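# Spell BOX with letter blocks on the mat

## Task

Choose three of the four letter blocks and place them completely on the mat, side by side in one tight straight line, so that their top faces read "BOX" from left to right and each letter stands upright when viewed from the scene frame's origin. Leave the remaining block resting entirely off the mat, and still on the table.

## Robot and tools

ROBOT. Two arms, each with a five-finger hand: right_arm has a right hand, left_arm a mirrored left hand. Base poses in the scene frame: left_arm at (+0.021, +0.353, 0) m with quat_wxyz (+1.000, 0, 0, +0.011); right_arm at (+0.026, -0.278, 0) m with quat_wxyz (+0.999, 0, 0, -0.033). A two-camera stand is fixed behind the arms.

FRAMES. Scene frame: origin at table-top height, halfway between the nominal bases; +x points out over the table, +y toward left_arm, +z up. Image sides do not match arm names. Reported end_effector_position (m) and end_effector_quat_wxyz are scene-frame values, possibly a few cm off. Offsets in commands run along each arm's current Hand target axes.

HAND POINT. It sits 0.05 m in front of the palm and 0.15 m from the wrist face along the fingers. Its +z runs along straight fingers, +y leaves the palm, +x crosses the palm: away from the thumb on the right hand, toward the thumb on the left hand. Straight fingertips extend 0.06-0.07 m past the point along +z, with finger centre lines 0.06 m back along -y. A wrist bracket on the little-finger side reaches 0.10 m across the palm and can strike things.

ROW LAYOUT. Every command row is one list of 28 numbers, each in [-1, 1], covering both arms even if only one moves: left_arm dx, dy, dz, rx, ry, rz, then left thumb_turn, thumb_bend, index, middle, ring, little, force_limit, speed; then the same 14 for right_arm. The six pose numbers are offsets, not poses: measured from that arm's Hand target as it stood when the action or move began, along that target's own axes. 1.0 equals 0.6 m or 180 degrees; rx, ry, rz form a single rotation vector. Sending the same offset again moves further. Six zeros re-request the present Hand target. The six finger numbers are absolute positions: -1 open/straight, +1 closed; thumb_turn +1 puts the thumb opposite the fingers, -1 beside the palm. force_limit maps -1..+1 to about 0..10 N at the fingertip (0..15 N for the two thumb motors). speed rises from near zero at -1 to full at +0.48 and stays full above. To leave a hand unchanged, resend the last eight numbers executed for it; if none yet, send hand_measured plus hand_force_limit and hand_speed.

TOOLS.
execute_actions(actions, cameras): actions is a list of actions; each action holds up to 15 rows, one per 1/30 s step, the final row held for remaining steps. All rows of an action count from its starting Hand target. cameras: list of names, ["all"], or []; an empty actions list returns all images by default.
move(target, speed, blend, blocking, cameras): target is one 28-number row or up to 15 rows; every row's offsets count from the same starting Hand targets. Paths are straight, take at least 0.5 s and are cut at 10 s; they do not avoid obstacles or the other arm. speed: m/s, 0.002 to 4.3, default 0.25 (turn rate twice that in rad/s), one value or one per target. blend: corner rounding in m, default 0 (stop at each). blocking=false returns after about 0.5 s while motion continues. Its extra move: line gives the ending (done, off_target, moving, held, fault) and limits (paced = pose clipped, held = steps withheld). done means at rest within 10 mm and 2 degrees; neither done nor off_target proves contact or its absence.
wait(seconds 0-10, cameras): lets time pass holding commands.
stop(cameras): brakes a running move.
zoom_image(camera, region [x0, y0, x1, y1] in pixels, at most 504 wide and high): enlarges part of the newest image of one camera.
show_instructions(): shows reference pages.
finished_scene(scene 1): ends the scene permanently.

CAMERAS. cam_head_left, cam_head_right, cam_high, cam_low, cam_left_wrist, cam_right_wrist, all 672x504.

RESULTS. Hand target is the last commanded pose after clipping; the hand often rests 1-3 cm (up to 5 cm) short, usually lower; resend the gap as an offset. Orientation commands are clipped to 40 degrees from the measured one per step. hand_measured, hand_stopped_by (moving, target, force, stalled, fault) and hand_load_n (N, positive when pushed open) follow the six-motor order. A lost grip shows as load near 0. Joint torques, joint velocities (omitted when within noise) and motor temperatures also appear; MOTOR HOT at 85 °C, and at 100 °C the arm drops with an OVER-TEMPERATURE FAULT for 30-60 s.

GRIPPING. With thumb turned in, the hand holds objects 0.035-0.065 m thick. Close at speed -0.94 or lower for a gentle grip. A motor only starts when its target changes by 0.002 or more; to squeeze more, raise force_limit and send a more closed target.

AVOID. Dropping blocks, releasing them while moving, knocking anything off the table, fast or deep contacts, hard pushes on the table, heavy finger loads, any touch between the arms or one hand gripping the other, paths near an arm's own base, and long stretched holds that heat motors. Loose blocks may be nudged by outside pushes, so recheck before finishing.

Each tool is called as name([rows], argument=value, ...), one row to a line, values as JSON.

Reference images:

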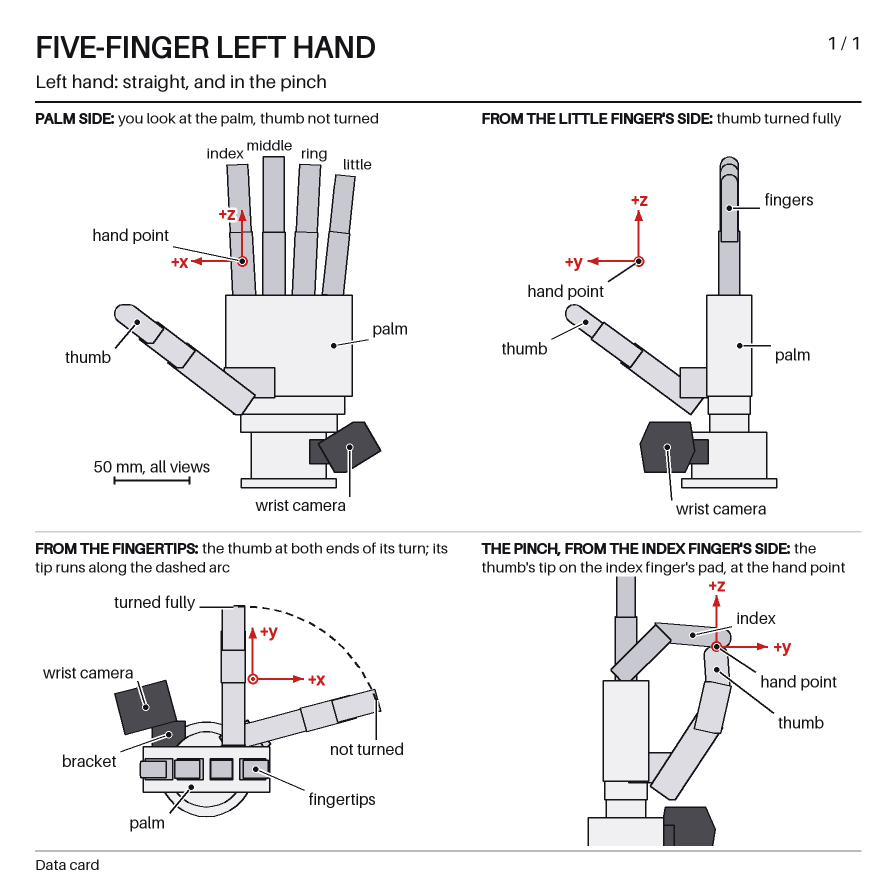

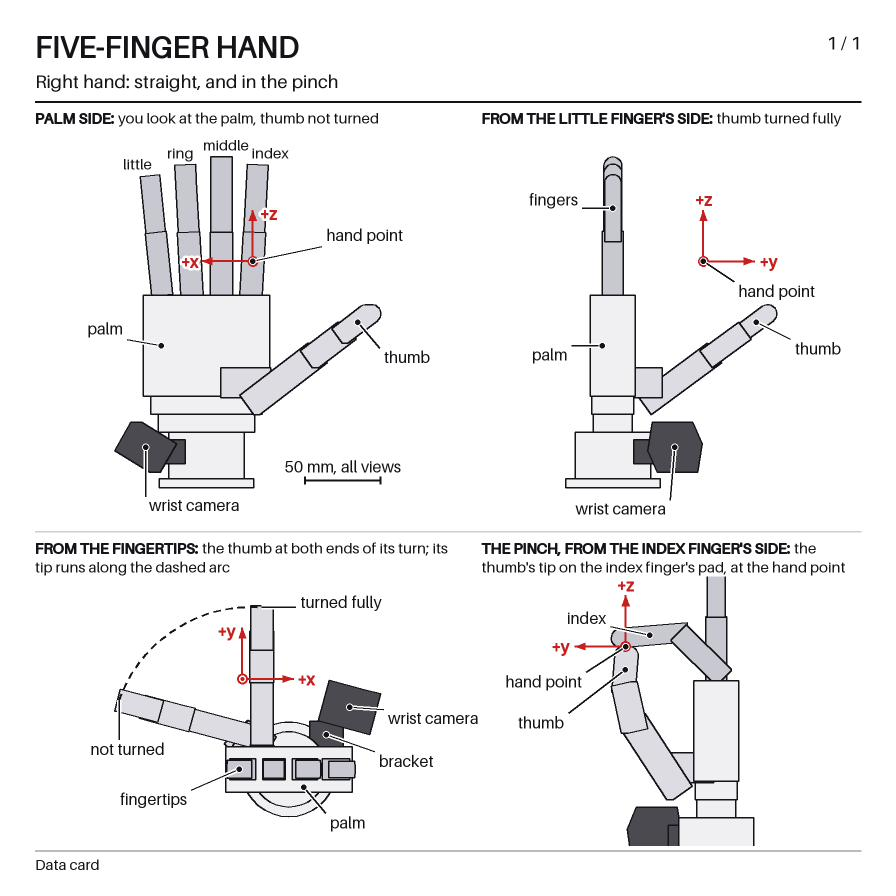

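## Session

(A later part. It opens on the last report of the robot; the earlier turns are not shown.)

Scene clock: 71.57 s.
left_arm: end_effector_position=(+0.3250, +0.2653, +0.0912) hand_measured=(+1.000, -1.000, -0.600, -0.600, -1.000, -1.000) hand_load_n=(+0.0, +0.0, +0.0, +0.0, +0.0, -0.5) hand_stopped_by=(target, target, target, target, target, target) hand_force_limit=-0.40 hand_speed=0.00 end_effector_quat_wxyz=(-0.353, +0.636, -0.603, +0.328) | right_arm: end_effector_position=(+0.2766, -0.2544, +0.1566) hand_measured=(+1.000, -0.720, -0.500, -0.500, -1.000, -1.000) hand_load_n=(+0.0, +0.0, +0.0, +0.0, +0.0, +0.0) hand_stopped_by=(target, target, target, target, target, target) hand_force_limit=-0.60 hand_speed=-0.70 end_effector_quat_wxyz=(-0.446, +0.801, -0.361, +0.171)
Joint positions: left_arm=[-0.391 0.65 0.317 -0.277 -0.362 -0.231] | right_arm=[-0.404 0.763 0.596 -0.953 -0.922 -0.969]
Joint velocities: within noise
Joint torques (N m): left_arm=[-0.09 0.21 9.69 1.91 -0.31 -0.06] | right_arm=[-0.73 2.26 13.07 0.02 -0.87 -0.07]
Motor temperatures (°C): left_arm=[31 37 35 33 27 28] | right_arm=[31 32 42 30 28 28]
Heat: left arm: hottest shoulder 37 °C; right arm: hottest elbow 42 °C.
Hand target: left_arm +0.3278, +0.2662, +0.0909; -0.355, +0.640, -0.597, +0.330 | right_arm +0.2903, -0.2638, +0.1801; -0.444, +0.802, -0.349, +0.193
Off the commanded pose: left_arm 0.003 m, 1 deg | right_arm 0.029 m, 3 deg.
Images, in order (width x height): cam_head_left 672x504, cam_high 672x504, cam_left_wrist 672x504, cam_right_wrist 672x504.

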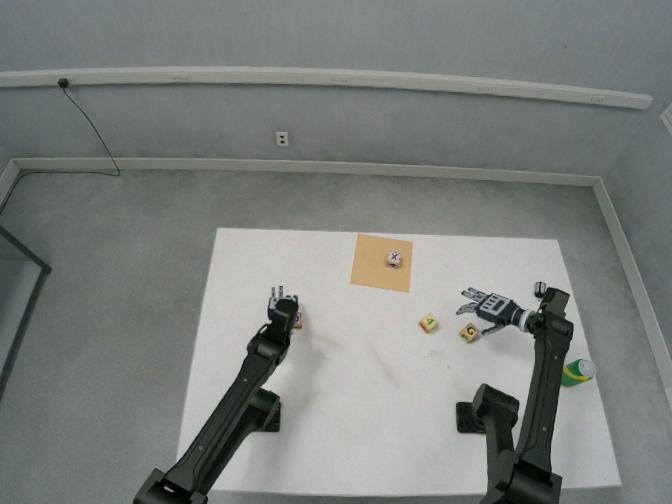

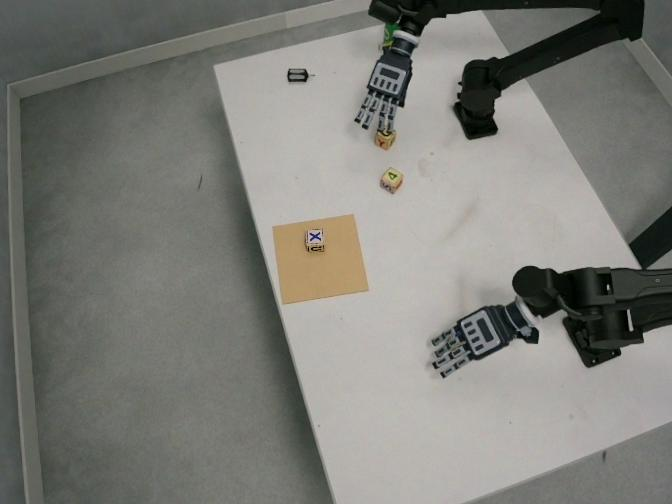

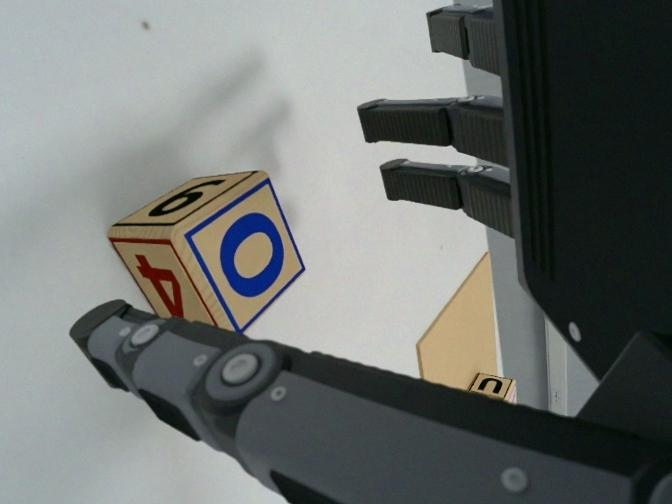

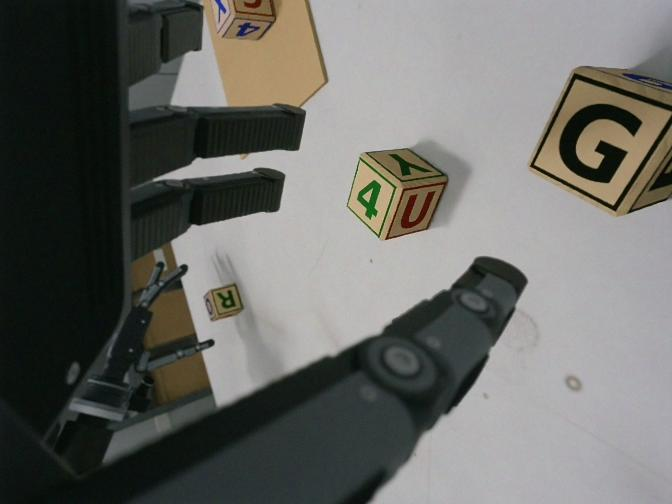

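move(target=[0.0032,0.0518,0.0303,0,0,0,1,-1,-0.6,-0.6,-1,-1,-0.4,0,0.0092,0.1107,0.0743,0,0,0,1,-1,-0.6,-0.6,-1,-1,-0.6,-0.7], speed=0.12, cameras=["cam_high","cam_low","cam_left_wrist","cam_right_wrist","cam_head_left"])

zoom_image(camera="cam_high", region=[425, 310, 495, 380])

zoom_image(camera="cam_high", region=[340, 60, 430, 160])

zoom_image(camera="cam_low", region=[390, 210, 460, 290])

Scene clock: 75.83 s.
left_arm: end_effector_position=(+0.3254, +0.2667, +0.0551) hand_measured=(+1.000, -1.000, -0.600, -0.600, -1.000, -1.000) hand_load_n=(+0.0, +0.0, +0.0, +0.0, +0.0, +0.0) hand_stopped_by=(target, target, target, target, target, target) hand_force_limit=-0.40 hand_speed=0.00 end_effector_quat_wxyz=(-0.355, +0.639, -0.599, +0.325) | right_arm: end_effector_position=(+0.2929, -0.2640, +0.1014) hand_measured=(+1.000, -1.000, -0.600, -0.600, -1.000, -1.000) hand_load_n=(+0.0, +0.0, +0.0, +0.0, +0.0, +0.0) hand_stopped_by=(target, target, target, target, target, target) hand_force_limit=-0.60 hand_speed=-0.70 end_effector_quat_wxyz=(-0.445, +0.802, -0.351, +0.189)
Joint positions: left_arm=[-0.391 0.738 0.24 -0.115 -0.371 -0.239] | right_arm=[-0.409 0.864 0.485 -0.709 -0.924 -0.979]
Joint torques (N m): left_arm=[-1.03 -0.26 9.03 1.89 -0.32 -0.06] | right_arm=[0.26 1.08 7.91 1.28 -0.71 -0.04]
Heat: left arm: hottest shoulder 37 °C; right arm: hottest elbow 43 °C.
Hand target: left_arm +0.3269, +0.2642, +0.0549; -0.355, +0.640, -0.596, +0.330 | right_arm +0.2958, -0.2661, +0.1001; -0.444, +0.802, -0.349, +0.193
Off the commanded pose: left_arm 0.003 m, 1 deg | right_arm 0.004 m, 1 deg.
move: done
Images, in order (width x height): cam_head_left 672x504, cam_high 672x504, cam_low 672x504, cam_left_wrist 672x504, cam_right_wrist 672x504.

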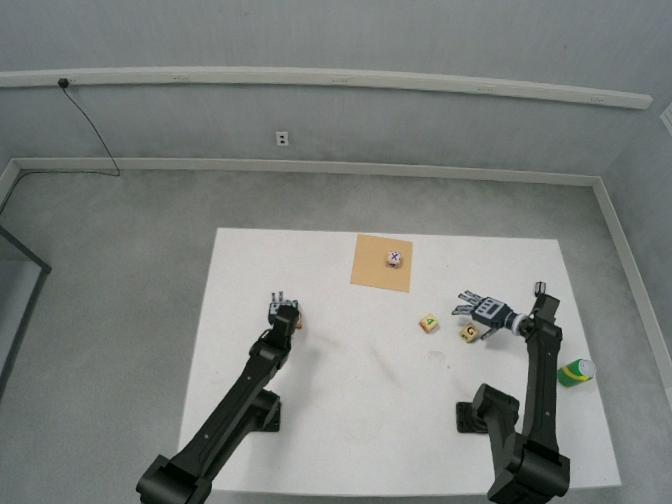

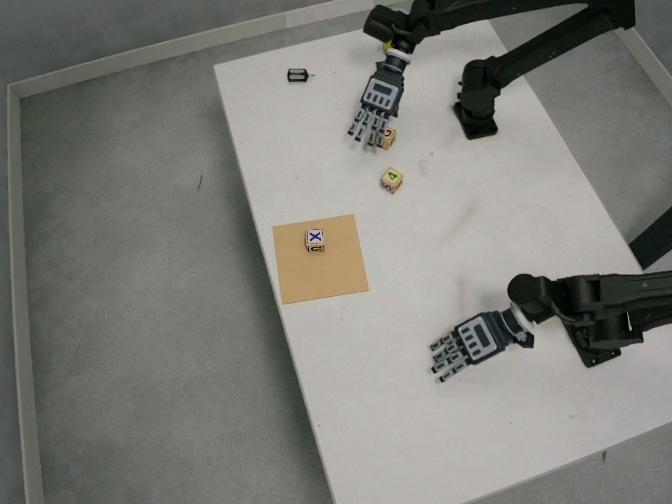

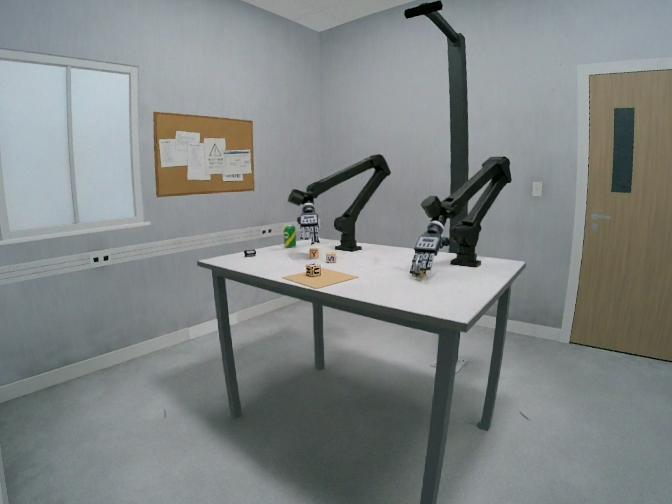

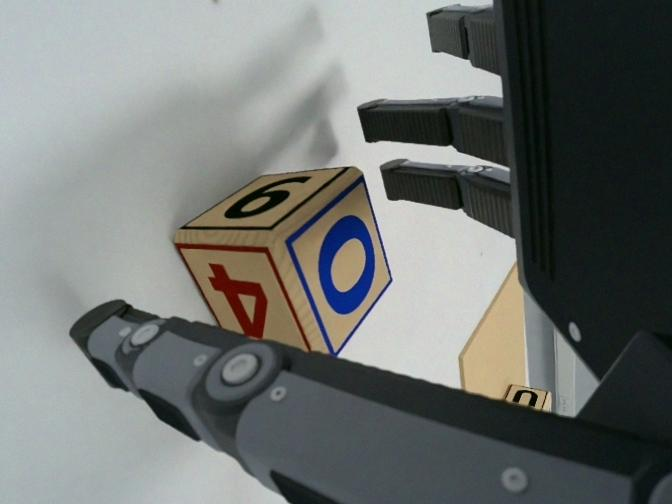

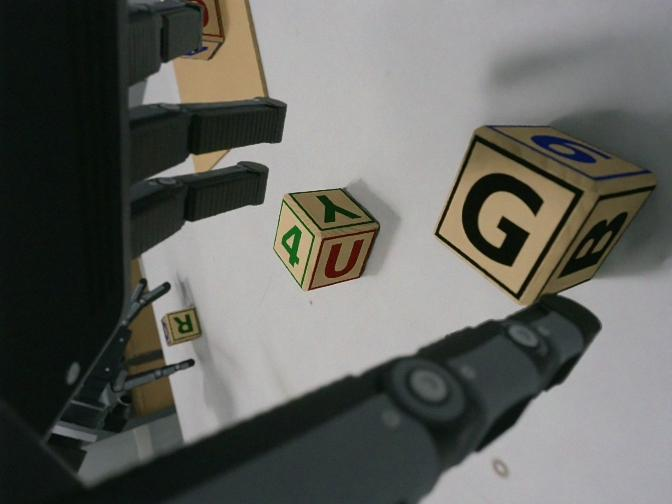

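Scaled by 7.200.

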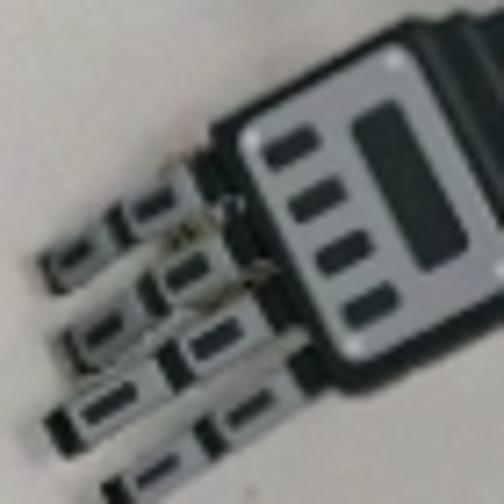

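Scaled by 5.040.

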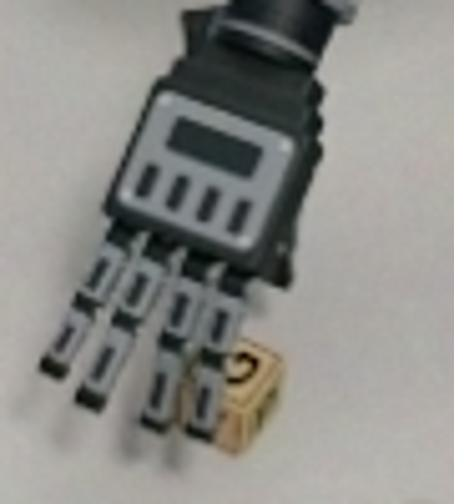

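Scaled by 6.300.

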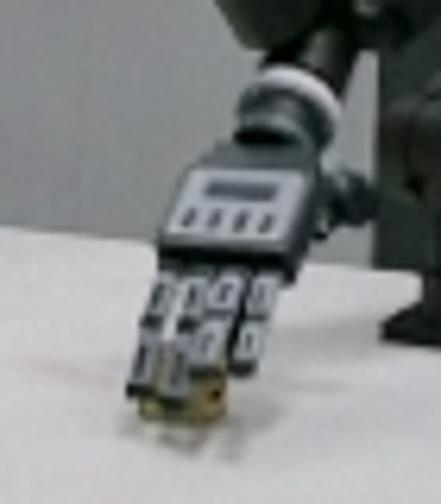

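move(target=[0,0,0,0,0,0,1,-0.4,0.1,0.1,-1,-1,-0.6,-0.9,0,0.0283,0.0177,0,0,0,1,-1,-0.6,-0.6,-1,-1,-0.6,-0.7], speed=0.12, cameras=["cam_high","cam_low","cam_left_wrist","cam_right_wrist"])

zoom_image(camera="cam_high", region=[340, 60, 430, 160])

zoom_image(camera="cam_low", region=[270, 200, 360, 290])

Scene clock: 78.83 s.
left_arm: end_effector_position=(+0.3256, +0.2668, +0.0552) hand_measured=(+1.000, -0.700, -0.006, -0.014, -1.000, -1.000) hand_load_n=(-1.0, +4.5, +3.0, +1.0, +0.0, +0.0) hand_stopped_by=(target, force, force, force, target, target) hand_force_limit=-0.60 hand_speed=-0.90 end_effector_quat_wxyz=(-0.355, +0.639, -0.599, +0.326) | right_arm: end_effector_position=(+0.2932, -0.2642, +0.0814) hand_measured=(+1.000, -1.000, -0.600, -0.600, -1.000, -1.000) hand_load_n=(+0.0, +0.0, +0.0, +0.0, +0.0, +0.0) hand_stopped_by=(target, target, target, target, target, target) hand_force_limit=-0.60 hand_speed=-0.70 end_effector_quat_wxyz=(-0.445, +0.802, -0.351, +0.189)
Joint positions: left_arm=[-0.391 0.738 0.24 -0.114 -0.372 -0.239] | right_arm=[-0.409 0.9 0.444 -0.632 -0.924 -0.979]
Joint torques (N m): left_arm=[-1.03 -0.21 9.02 1.94 -0.31 -0.06] | right_arm=[0.85 1.14 7.86 1.21 -0.77 0]
Heat: left arm: hottest shoulder 37 °C; right arm: hottest elbow 43 °C.
Hand target: left_arm +0.3269, +0.2642, +0.0549; -0.355, +0.640, -0.596, +0.330 | right_arm +0.2958, -0.2661, +0.0800; -0.444, +0.802, -0.349, +0.193
Off the commanded pose: left_arm 0.003 m, 1 deg | right_arm 0.004 m, 1 deg.
move: done
Images, in order (width x height): cam_high 672x504, cam_low 672x504, cam_left_wrist 672x504, cam_right_wrist 672x504.

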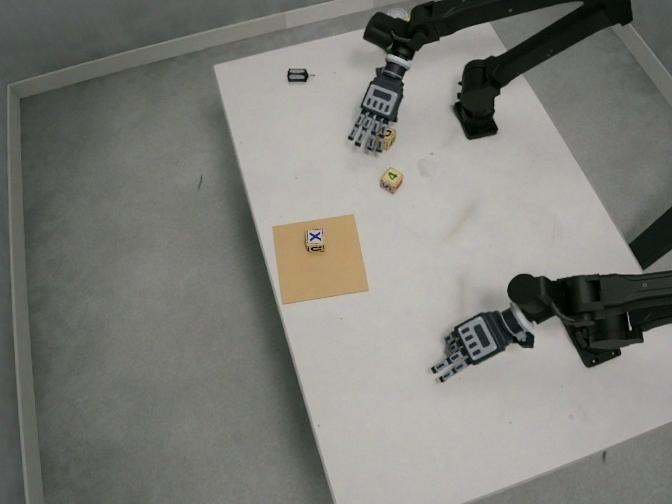

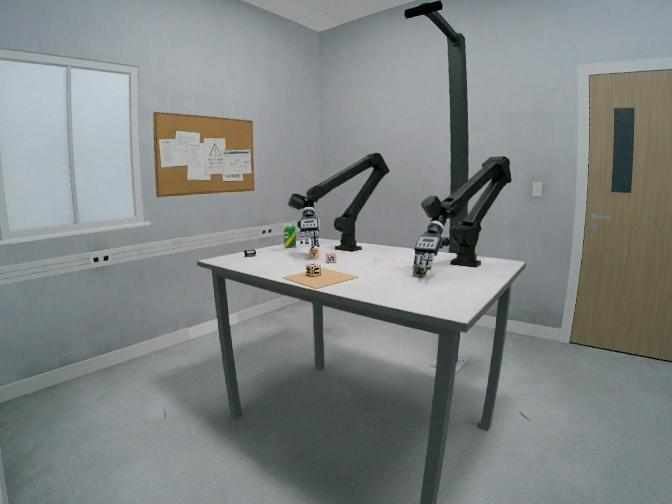

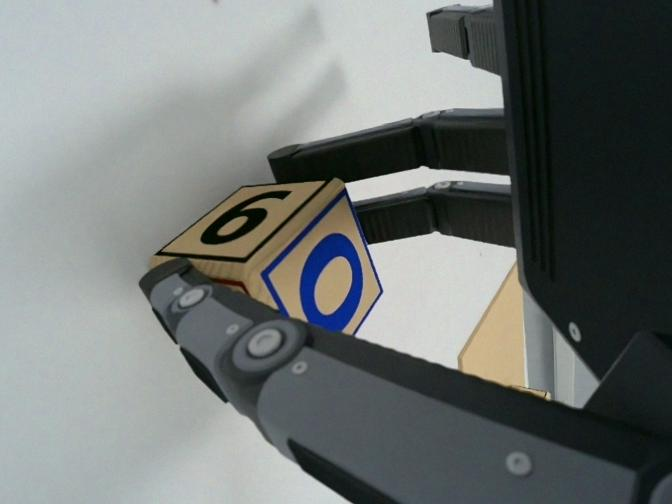

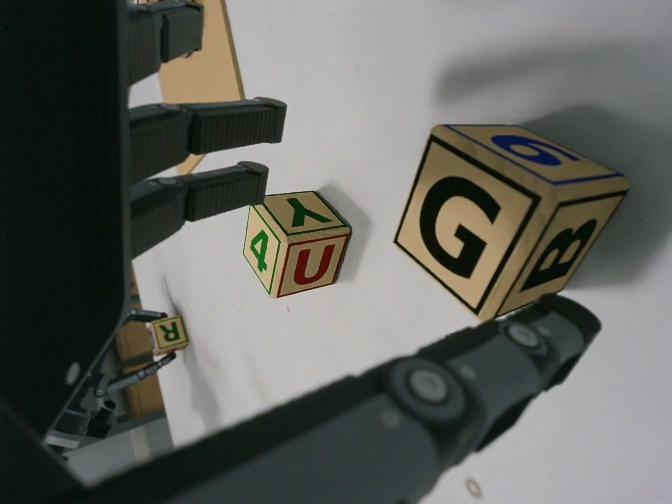

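Scaled by 5.040.

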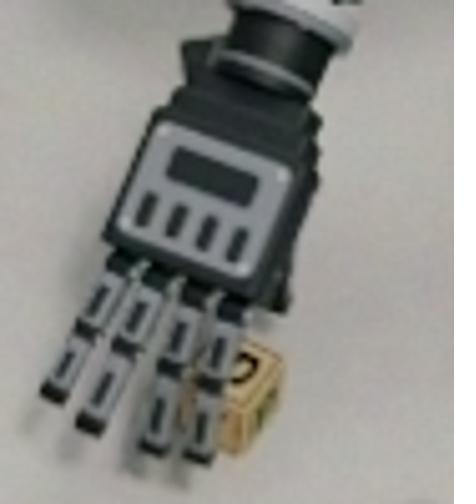

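Scaled by 5.600.

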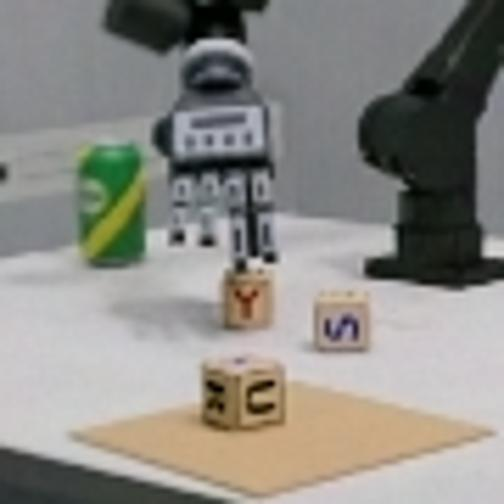

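move(target=[0,-0.1272,-0.0795,0,0,0,1,-0.4,0.1,0.1,-1,-1,-0.6,-0.9,0,0,0,0,0,0,1,-1,-0.6,-0.6,-1,-1,-0.6,-0.7], speed=0.15, cameras=["cam_high","cam_head_left","cam_head_right","cam_low"])

zoom_image(camera="cam_head_left", region=[430, 270, 540, 360])

zoom_image(camera="cam_head_right", region=[350, 270, 500, 390])

Scene clock: 82.07 s.
left_arm: end_effector_position=(+0.3133, +0.2711, +0.1109) hand_measured=(+1.000, -0.700, -0.006, -0.014, -1.000, -1.000) hand_load_n=(-0.5, +4.0, +2.0, +1.5, +0.0, +0.0) hand_stopped_by=(target, force, force, force, target, target) hand_force_limit=-0.60 hand_speed=-0.90 end_effector_quat_wxyz=(-0.346, +0.644, -0.610, +0.305) | right_arm: end_effector_position=(+0.2932, -0.2642, +0.0814) hand_measured=(+1.000, -1.000, -0.600, -0.600, -1.000, -1.000) hand_load_n=(+0.0, +0.0, +0.0, -0.5, -0.5, -0.5) hand_stopped_by=(target, target, target, target, target, target) hand_force_limit=-0.60 hand_speed=-0.70 end_effector_quat_wxyz=(-0.445, +0.802, -0.351, +0.189)
Joint positions: left_arm=[-0.391 0.597 0.382 -0.448 -0.37 -0.239] | right_arm=[-0.409 0.9 0.444 -0.632 -0.924 -0.979]
Joint torques (N m): left_arm=[-1.03 -0.97 15.27 0.9 -0.34 -0.05] | right_arm=[0.38 0.97 7.8 1.02 -0.79 -0.06]
Heat: left arm: hottest shoulder 37 °C; right arm: hottest elbow 42 °C.
Hand target: left_arm +0.3270, +0.2642, +0.1450; -0.355, +0.640, -0.596, +0.330 | right_arm +0.2958, -0.2661, +0.0800; -0.444, +0.802, -0.349, +0.193
Off the commanded pose: left_arm 0.037 m, 3 deg | right_arm 0.004 m, 1 deg.
move: off_target (left_arm)
Images, in order (width x height): cam_head_left 672x504, cam_head_right 672x504, cam_high 672x504, cam_low 672x504.

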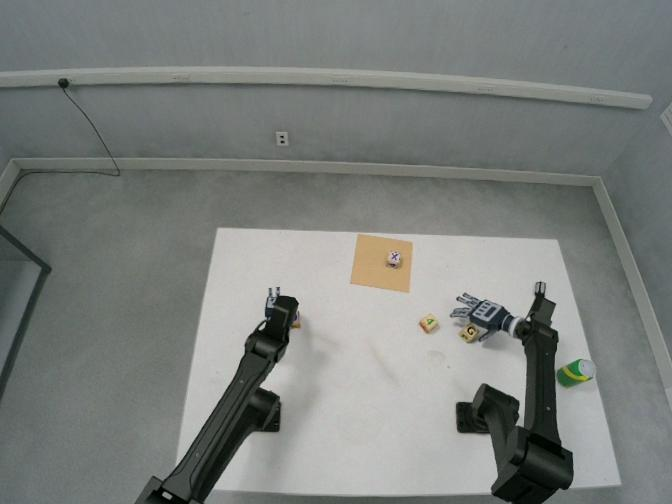

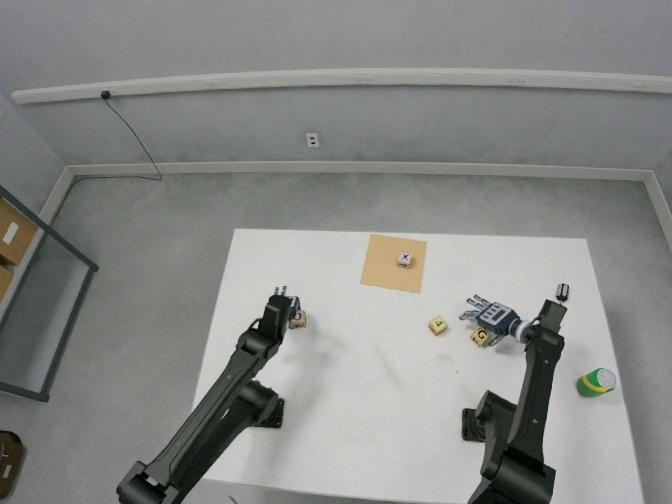

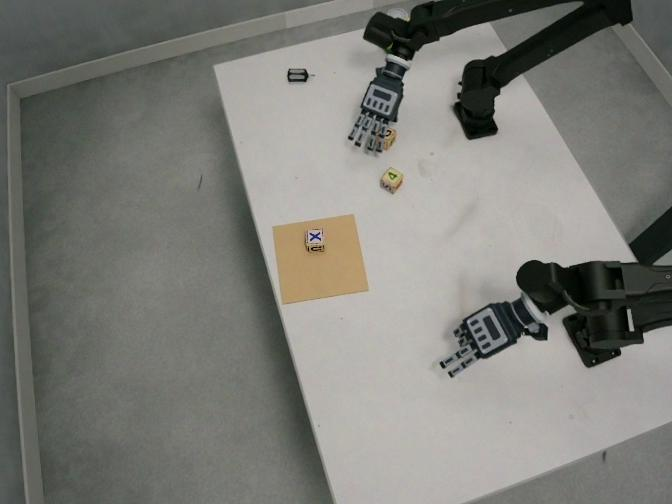

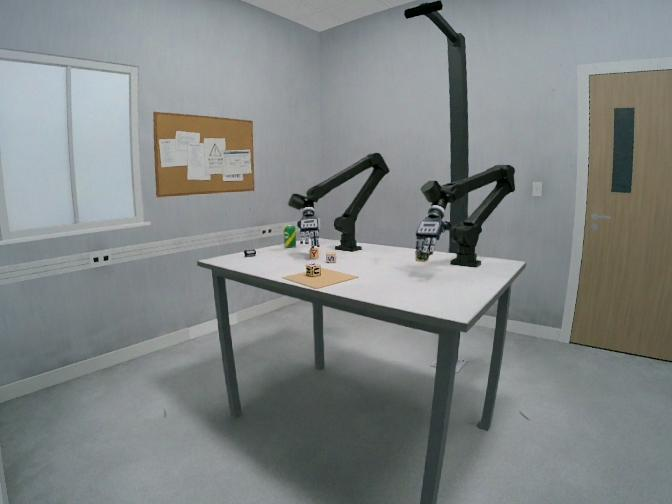

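Scaled by 4.582.

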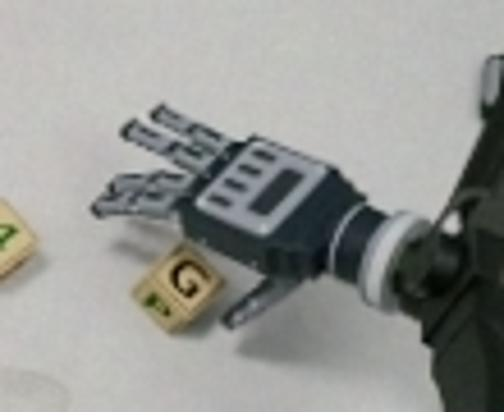

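Scaled by 3.360.

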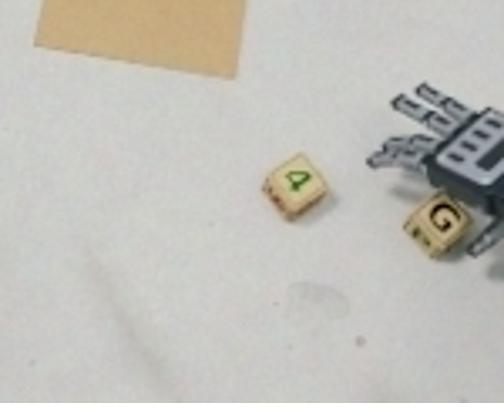

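move(target=[0.4810,-0.1938,0.3091,0,0.0320,0.0200,1,-0.4,0.1,0.1,-1,-1,-0.6,-0.9,0.0085,0.0353,0.0222,0,0,0,1,-1,-0.6,-0.6,-1,-1,-0.6,-0.7], speed=0.3, cameras=["cam_high","cam_head_left","cam_right_wrist","cam_low"])

zoom_image(camera="cam_head_left", region=[430, 270, 540, 360])

zoom_image(camera="cam_head_left", region=[330, 210, 440, 310])

zoom_image(camera="cam_high", region=[255, 195, 385, 325])

Scene clock: 85.13 s.
left_arm: end_effector_position=(+0.5513, +0.0077, +0.1249) hand_measured=(+1.000, -0.700, -0.006, -0.014, -1.000, -1.000) hand_load_n=(-0.5, +4.0, +2.0, +1.5, +0.0, +0.0) hand_stopped_by=(target, force, force, force, target, target) hand_force_limit=-0.60 hand_speed=-0.90 end_effector_quat_wxyz=(-0.334, +0.604, -0.642, +0.333) | right_arm: end_effector_position=(+0.2969, -0.2663, +0.0568) hand_measured=(+1.000, -1.000, -0.600, -0.600, -1.000, -1.000) hand_load_n=(+0.0, +0.0, -0.5, +0.0, +0.0, +0.0) hand_stopped_by=(target, target, target, target, target, target) hand_force_limit=-0.60 hand_speed=-0.70 end_effector_quat_wxyz=(-0.445, +0.802, -0.352, +0.186)
Joint positions: left_arm=[-0.681 1.633 1.161 -0.217 -0.512 -0.352] | right_arm=[-0.411 0.978 0.409 -0.526 -0.925 -0.98]
Joint torques (N m): left_arm=[-1.08 -13.68 14.08 0.88 -0.34 -0.04] | right_arm=[0.73 0.79 7.43 1.33 -0.82 -0.16]
Heat: left arm: hottest shoulder 37 °C; right arm: hottest elbow 42 °C.
Hand target: left_arm +0.5655, -0.0085, +0.1450; -0.334, +0.603, -0.633, +0.351 | right_arm +0.2994, -0.2698, +0.0550; -0.444, +0.802, -0.349, +0.193
Off the commanded pose: left_arm 0.030 m, 2 deg | right_arm 0.005 m, 1 deg.
move: off_target (left_arm)
Images, in order (width x height): cam_head_left 672x504, cam_high 672x504, cam_low 672x504, cam_right_wrist 672x504.

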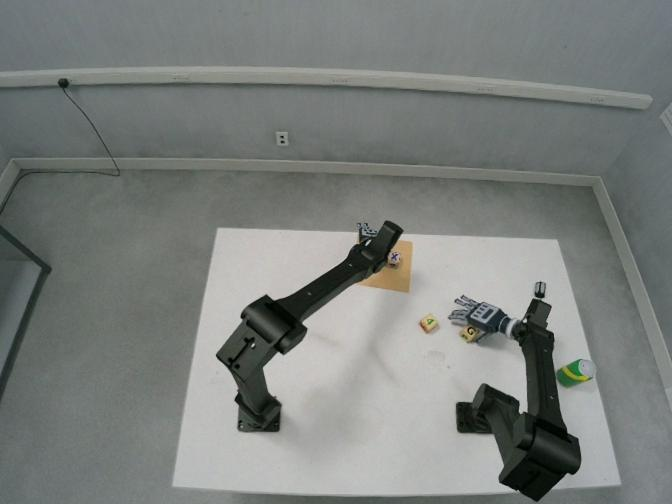

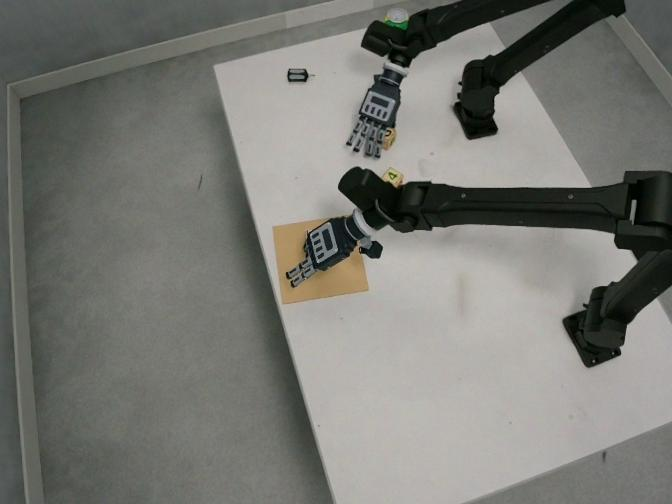

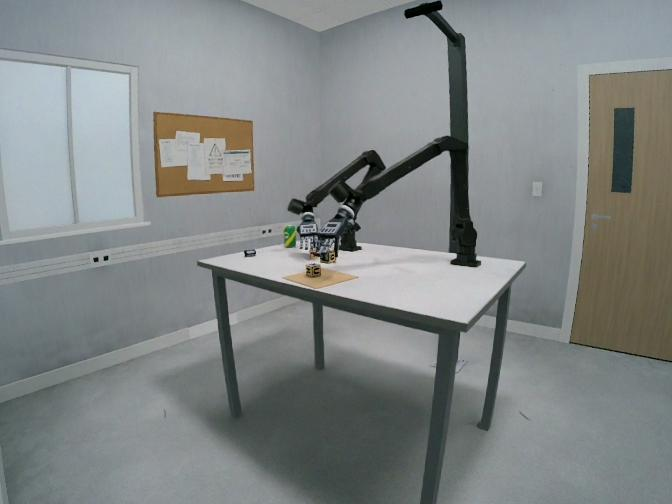

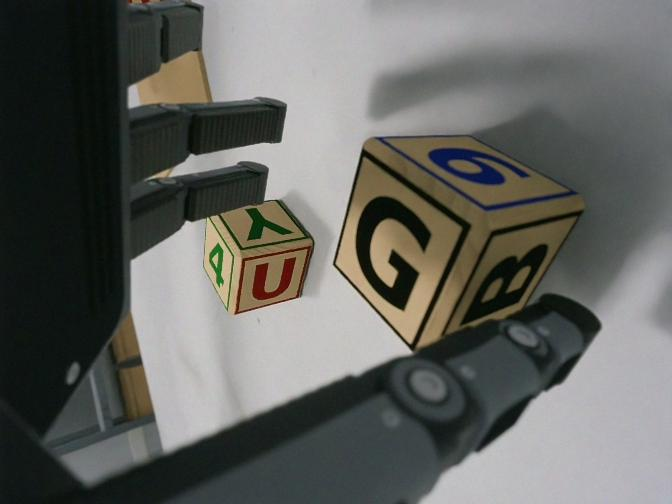

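Scaled by 4.582.

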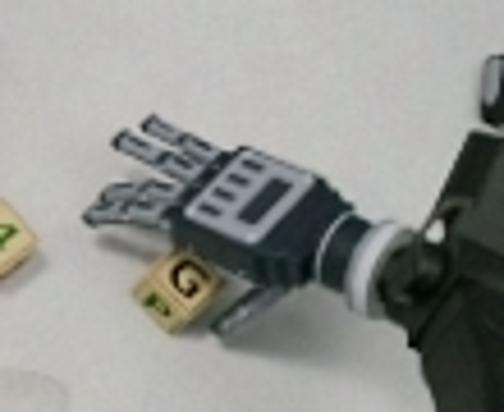

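Scaled by 4.582.

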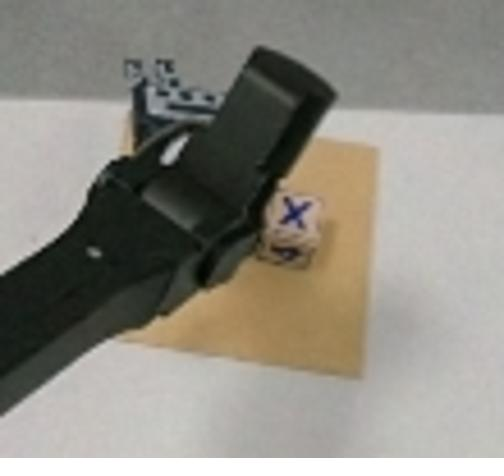

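Scaled by 3.877.

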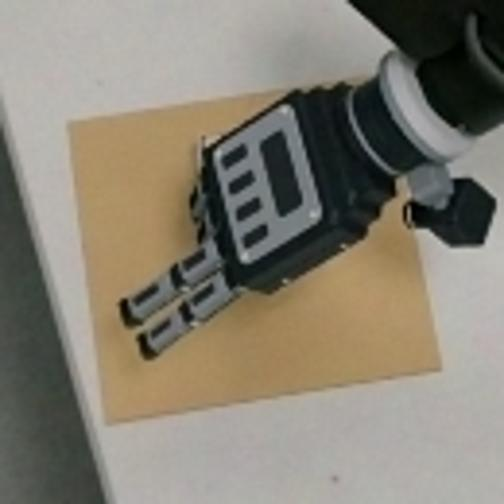

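zoom_image(camera="cam_low", region=[280, 210, 360, 290])

Scaled by 6.300.

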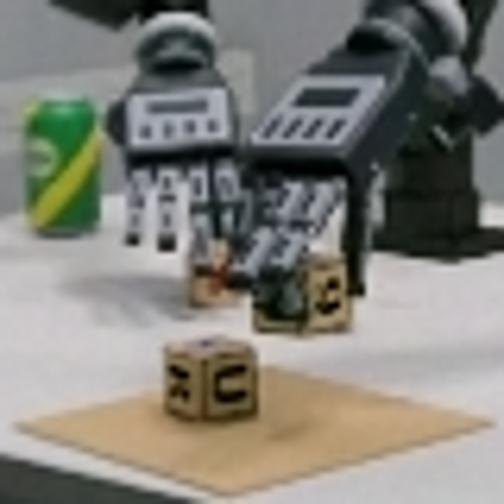

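move(target=[-0.0017,0.0565,0.0353,0,0,0,1,-0.4,0.1,0.1,-1,-1,-0.6,-0.9,0,0.0163,0.0038,0,0,0,1,-1,-0.6,-0.6,-1,-1,-0.6,-0.7], speed=0.12, cameras=["cam_high","cam_head_left","cam_right_wrist","cam_left_wrist","cam_low"])

zoom_image(camera="cam_high", region=[255, 195, 385, 325])

zoom_image(camera="cam_low", region=[280, 210, 360, 290])

Scene clock: 87.17 s.
left_arm: end_effector_position=(+0.5630, -0.0013, +0.1045) hand_measured=(+1.000, -0.700, -0.006, -0.014, -1.000, -1.000) hand_load_n=(-0.5, +4.0, +2.0, +2.0, +0.0, +0.0) hand_stopped_by=(target, force, force, force, target, target) hand_force_limit=-0.60 hand_speed=-0.90 end_effector_quat_wxyz=(-0.336, +0.603, -0.637, +0.343) | right_arm: end_effector_position=(+0.2945, -0.2683, +0.0473) hand_measured=(+1.000, -1.000, -0.600, -0.600, -1.000, -1.000) hand_load_n=(+0.0, +0.0, +0.0, +0.0, +0.0, +0.0) hand_stopped_by=(target, target, target, target, target, target) hand_force_limit=-0.60 hand_speed=-0.70 end_effector_quat_wxyz=(-0.445, +0.802, -0.352, +0.185)
Joint positions: left_arm=[-0.681 1.688 1.161 -0.141 -0.512 -0.352] | right_arm=[-0.424 1.002 0.394 -0.503 -0.932 -0.999]
Joint torques (N m): left_arm=[-0.91 -14.74 9.36 1.87 -0.29 -0.03] | right_arm=[-0.26 0.56 7.04 1.06 -0.89 -0.08]
Heat: left arm: hottest shoulder 37 °C; right arm: hottest elbow 42 °C.
Hand target: left_arm +0.5655, -0.0074, +0.1051; -0.334, +0.603, -0.633, +0.351 | right_arm +0.2969, -0.2719, +0.0455; -0.445, +0.802, -0.349, +0.193
Off the commanded pose: left_arm 0.007 m, 1 deg | right_arm 0.005 m, 1 deg.
move: done
Images, in order (width x height): cam_head_left 672x504, cam_high 672x504, cam_low 672x504, cam_left_wrist 672x504, cam_right_wrist 672x504.

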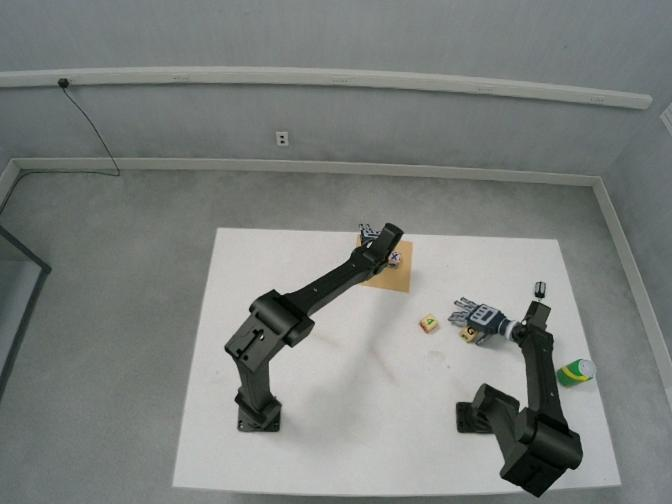

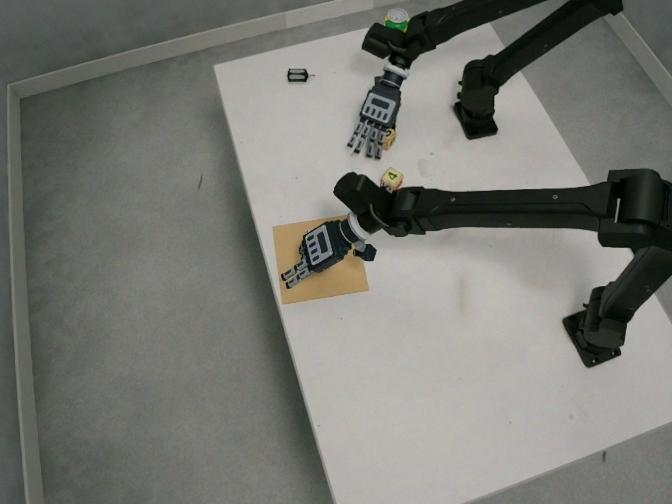

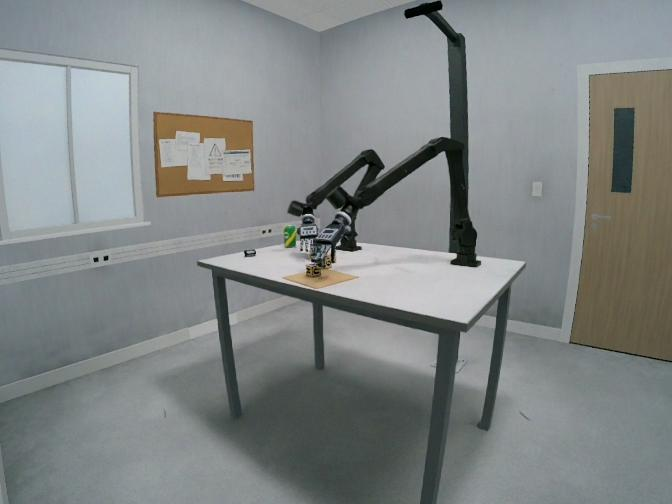

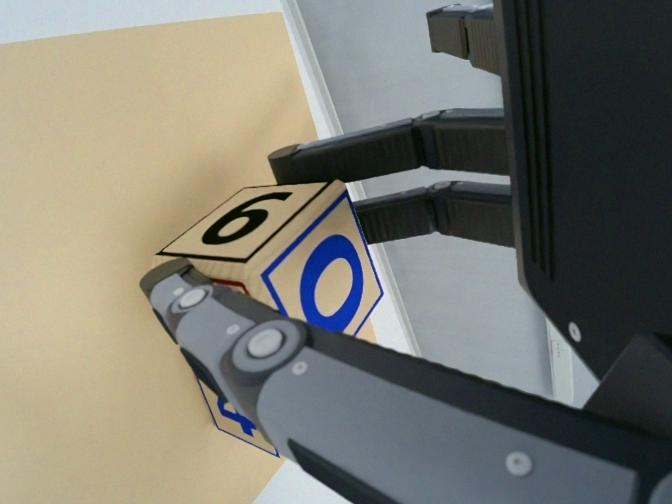

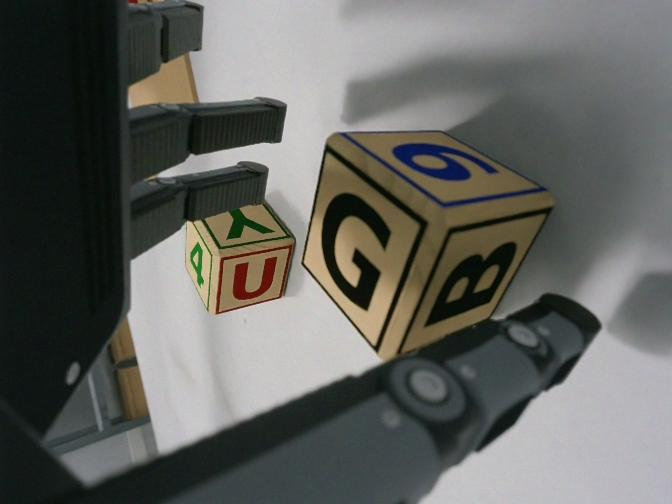

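Scaled by 3.877.

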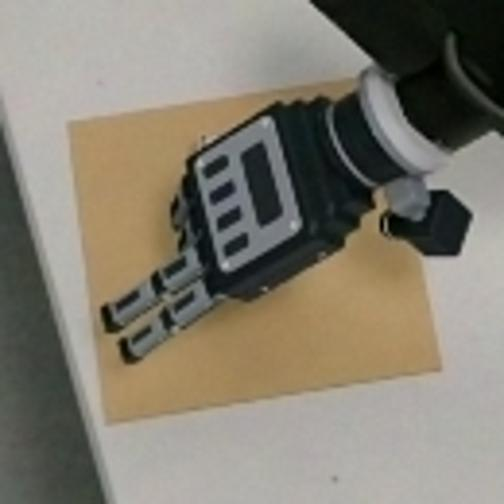

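Scaled by 6.300.

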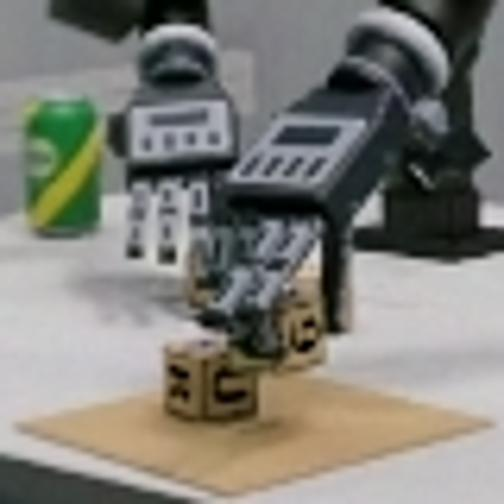

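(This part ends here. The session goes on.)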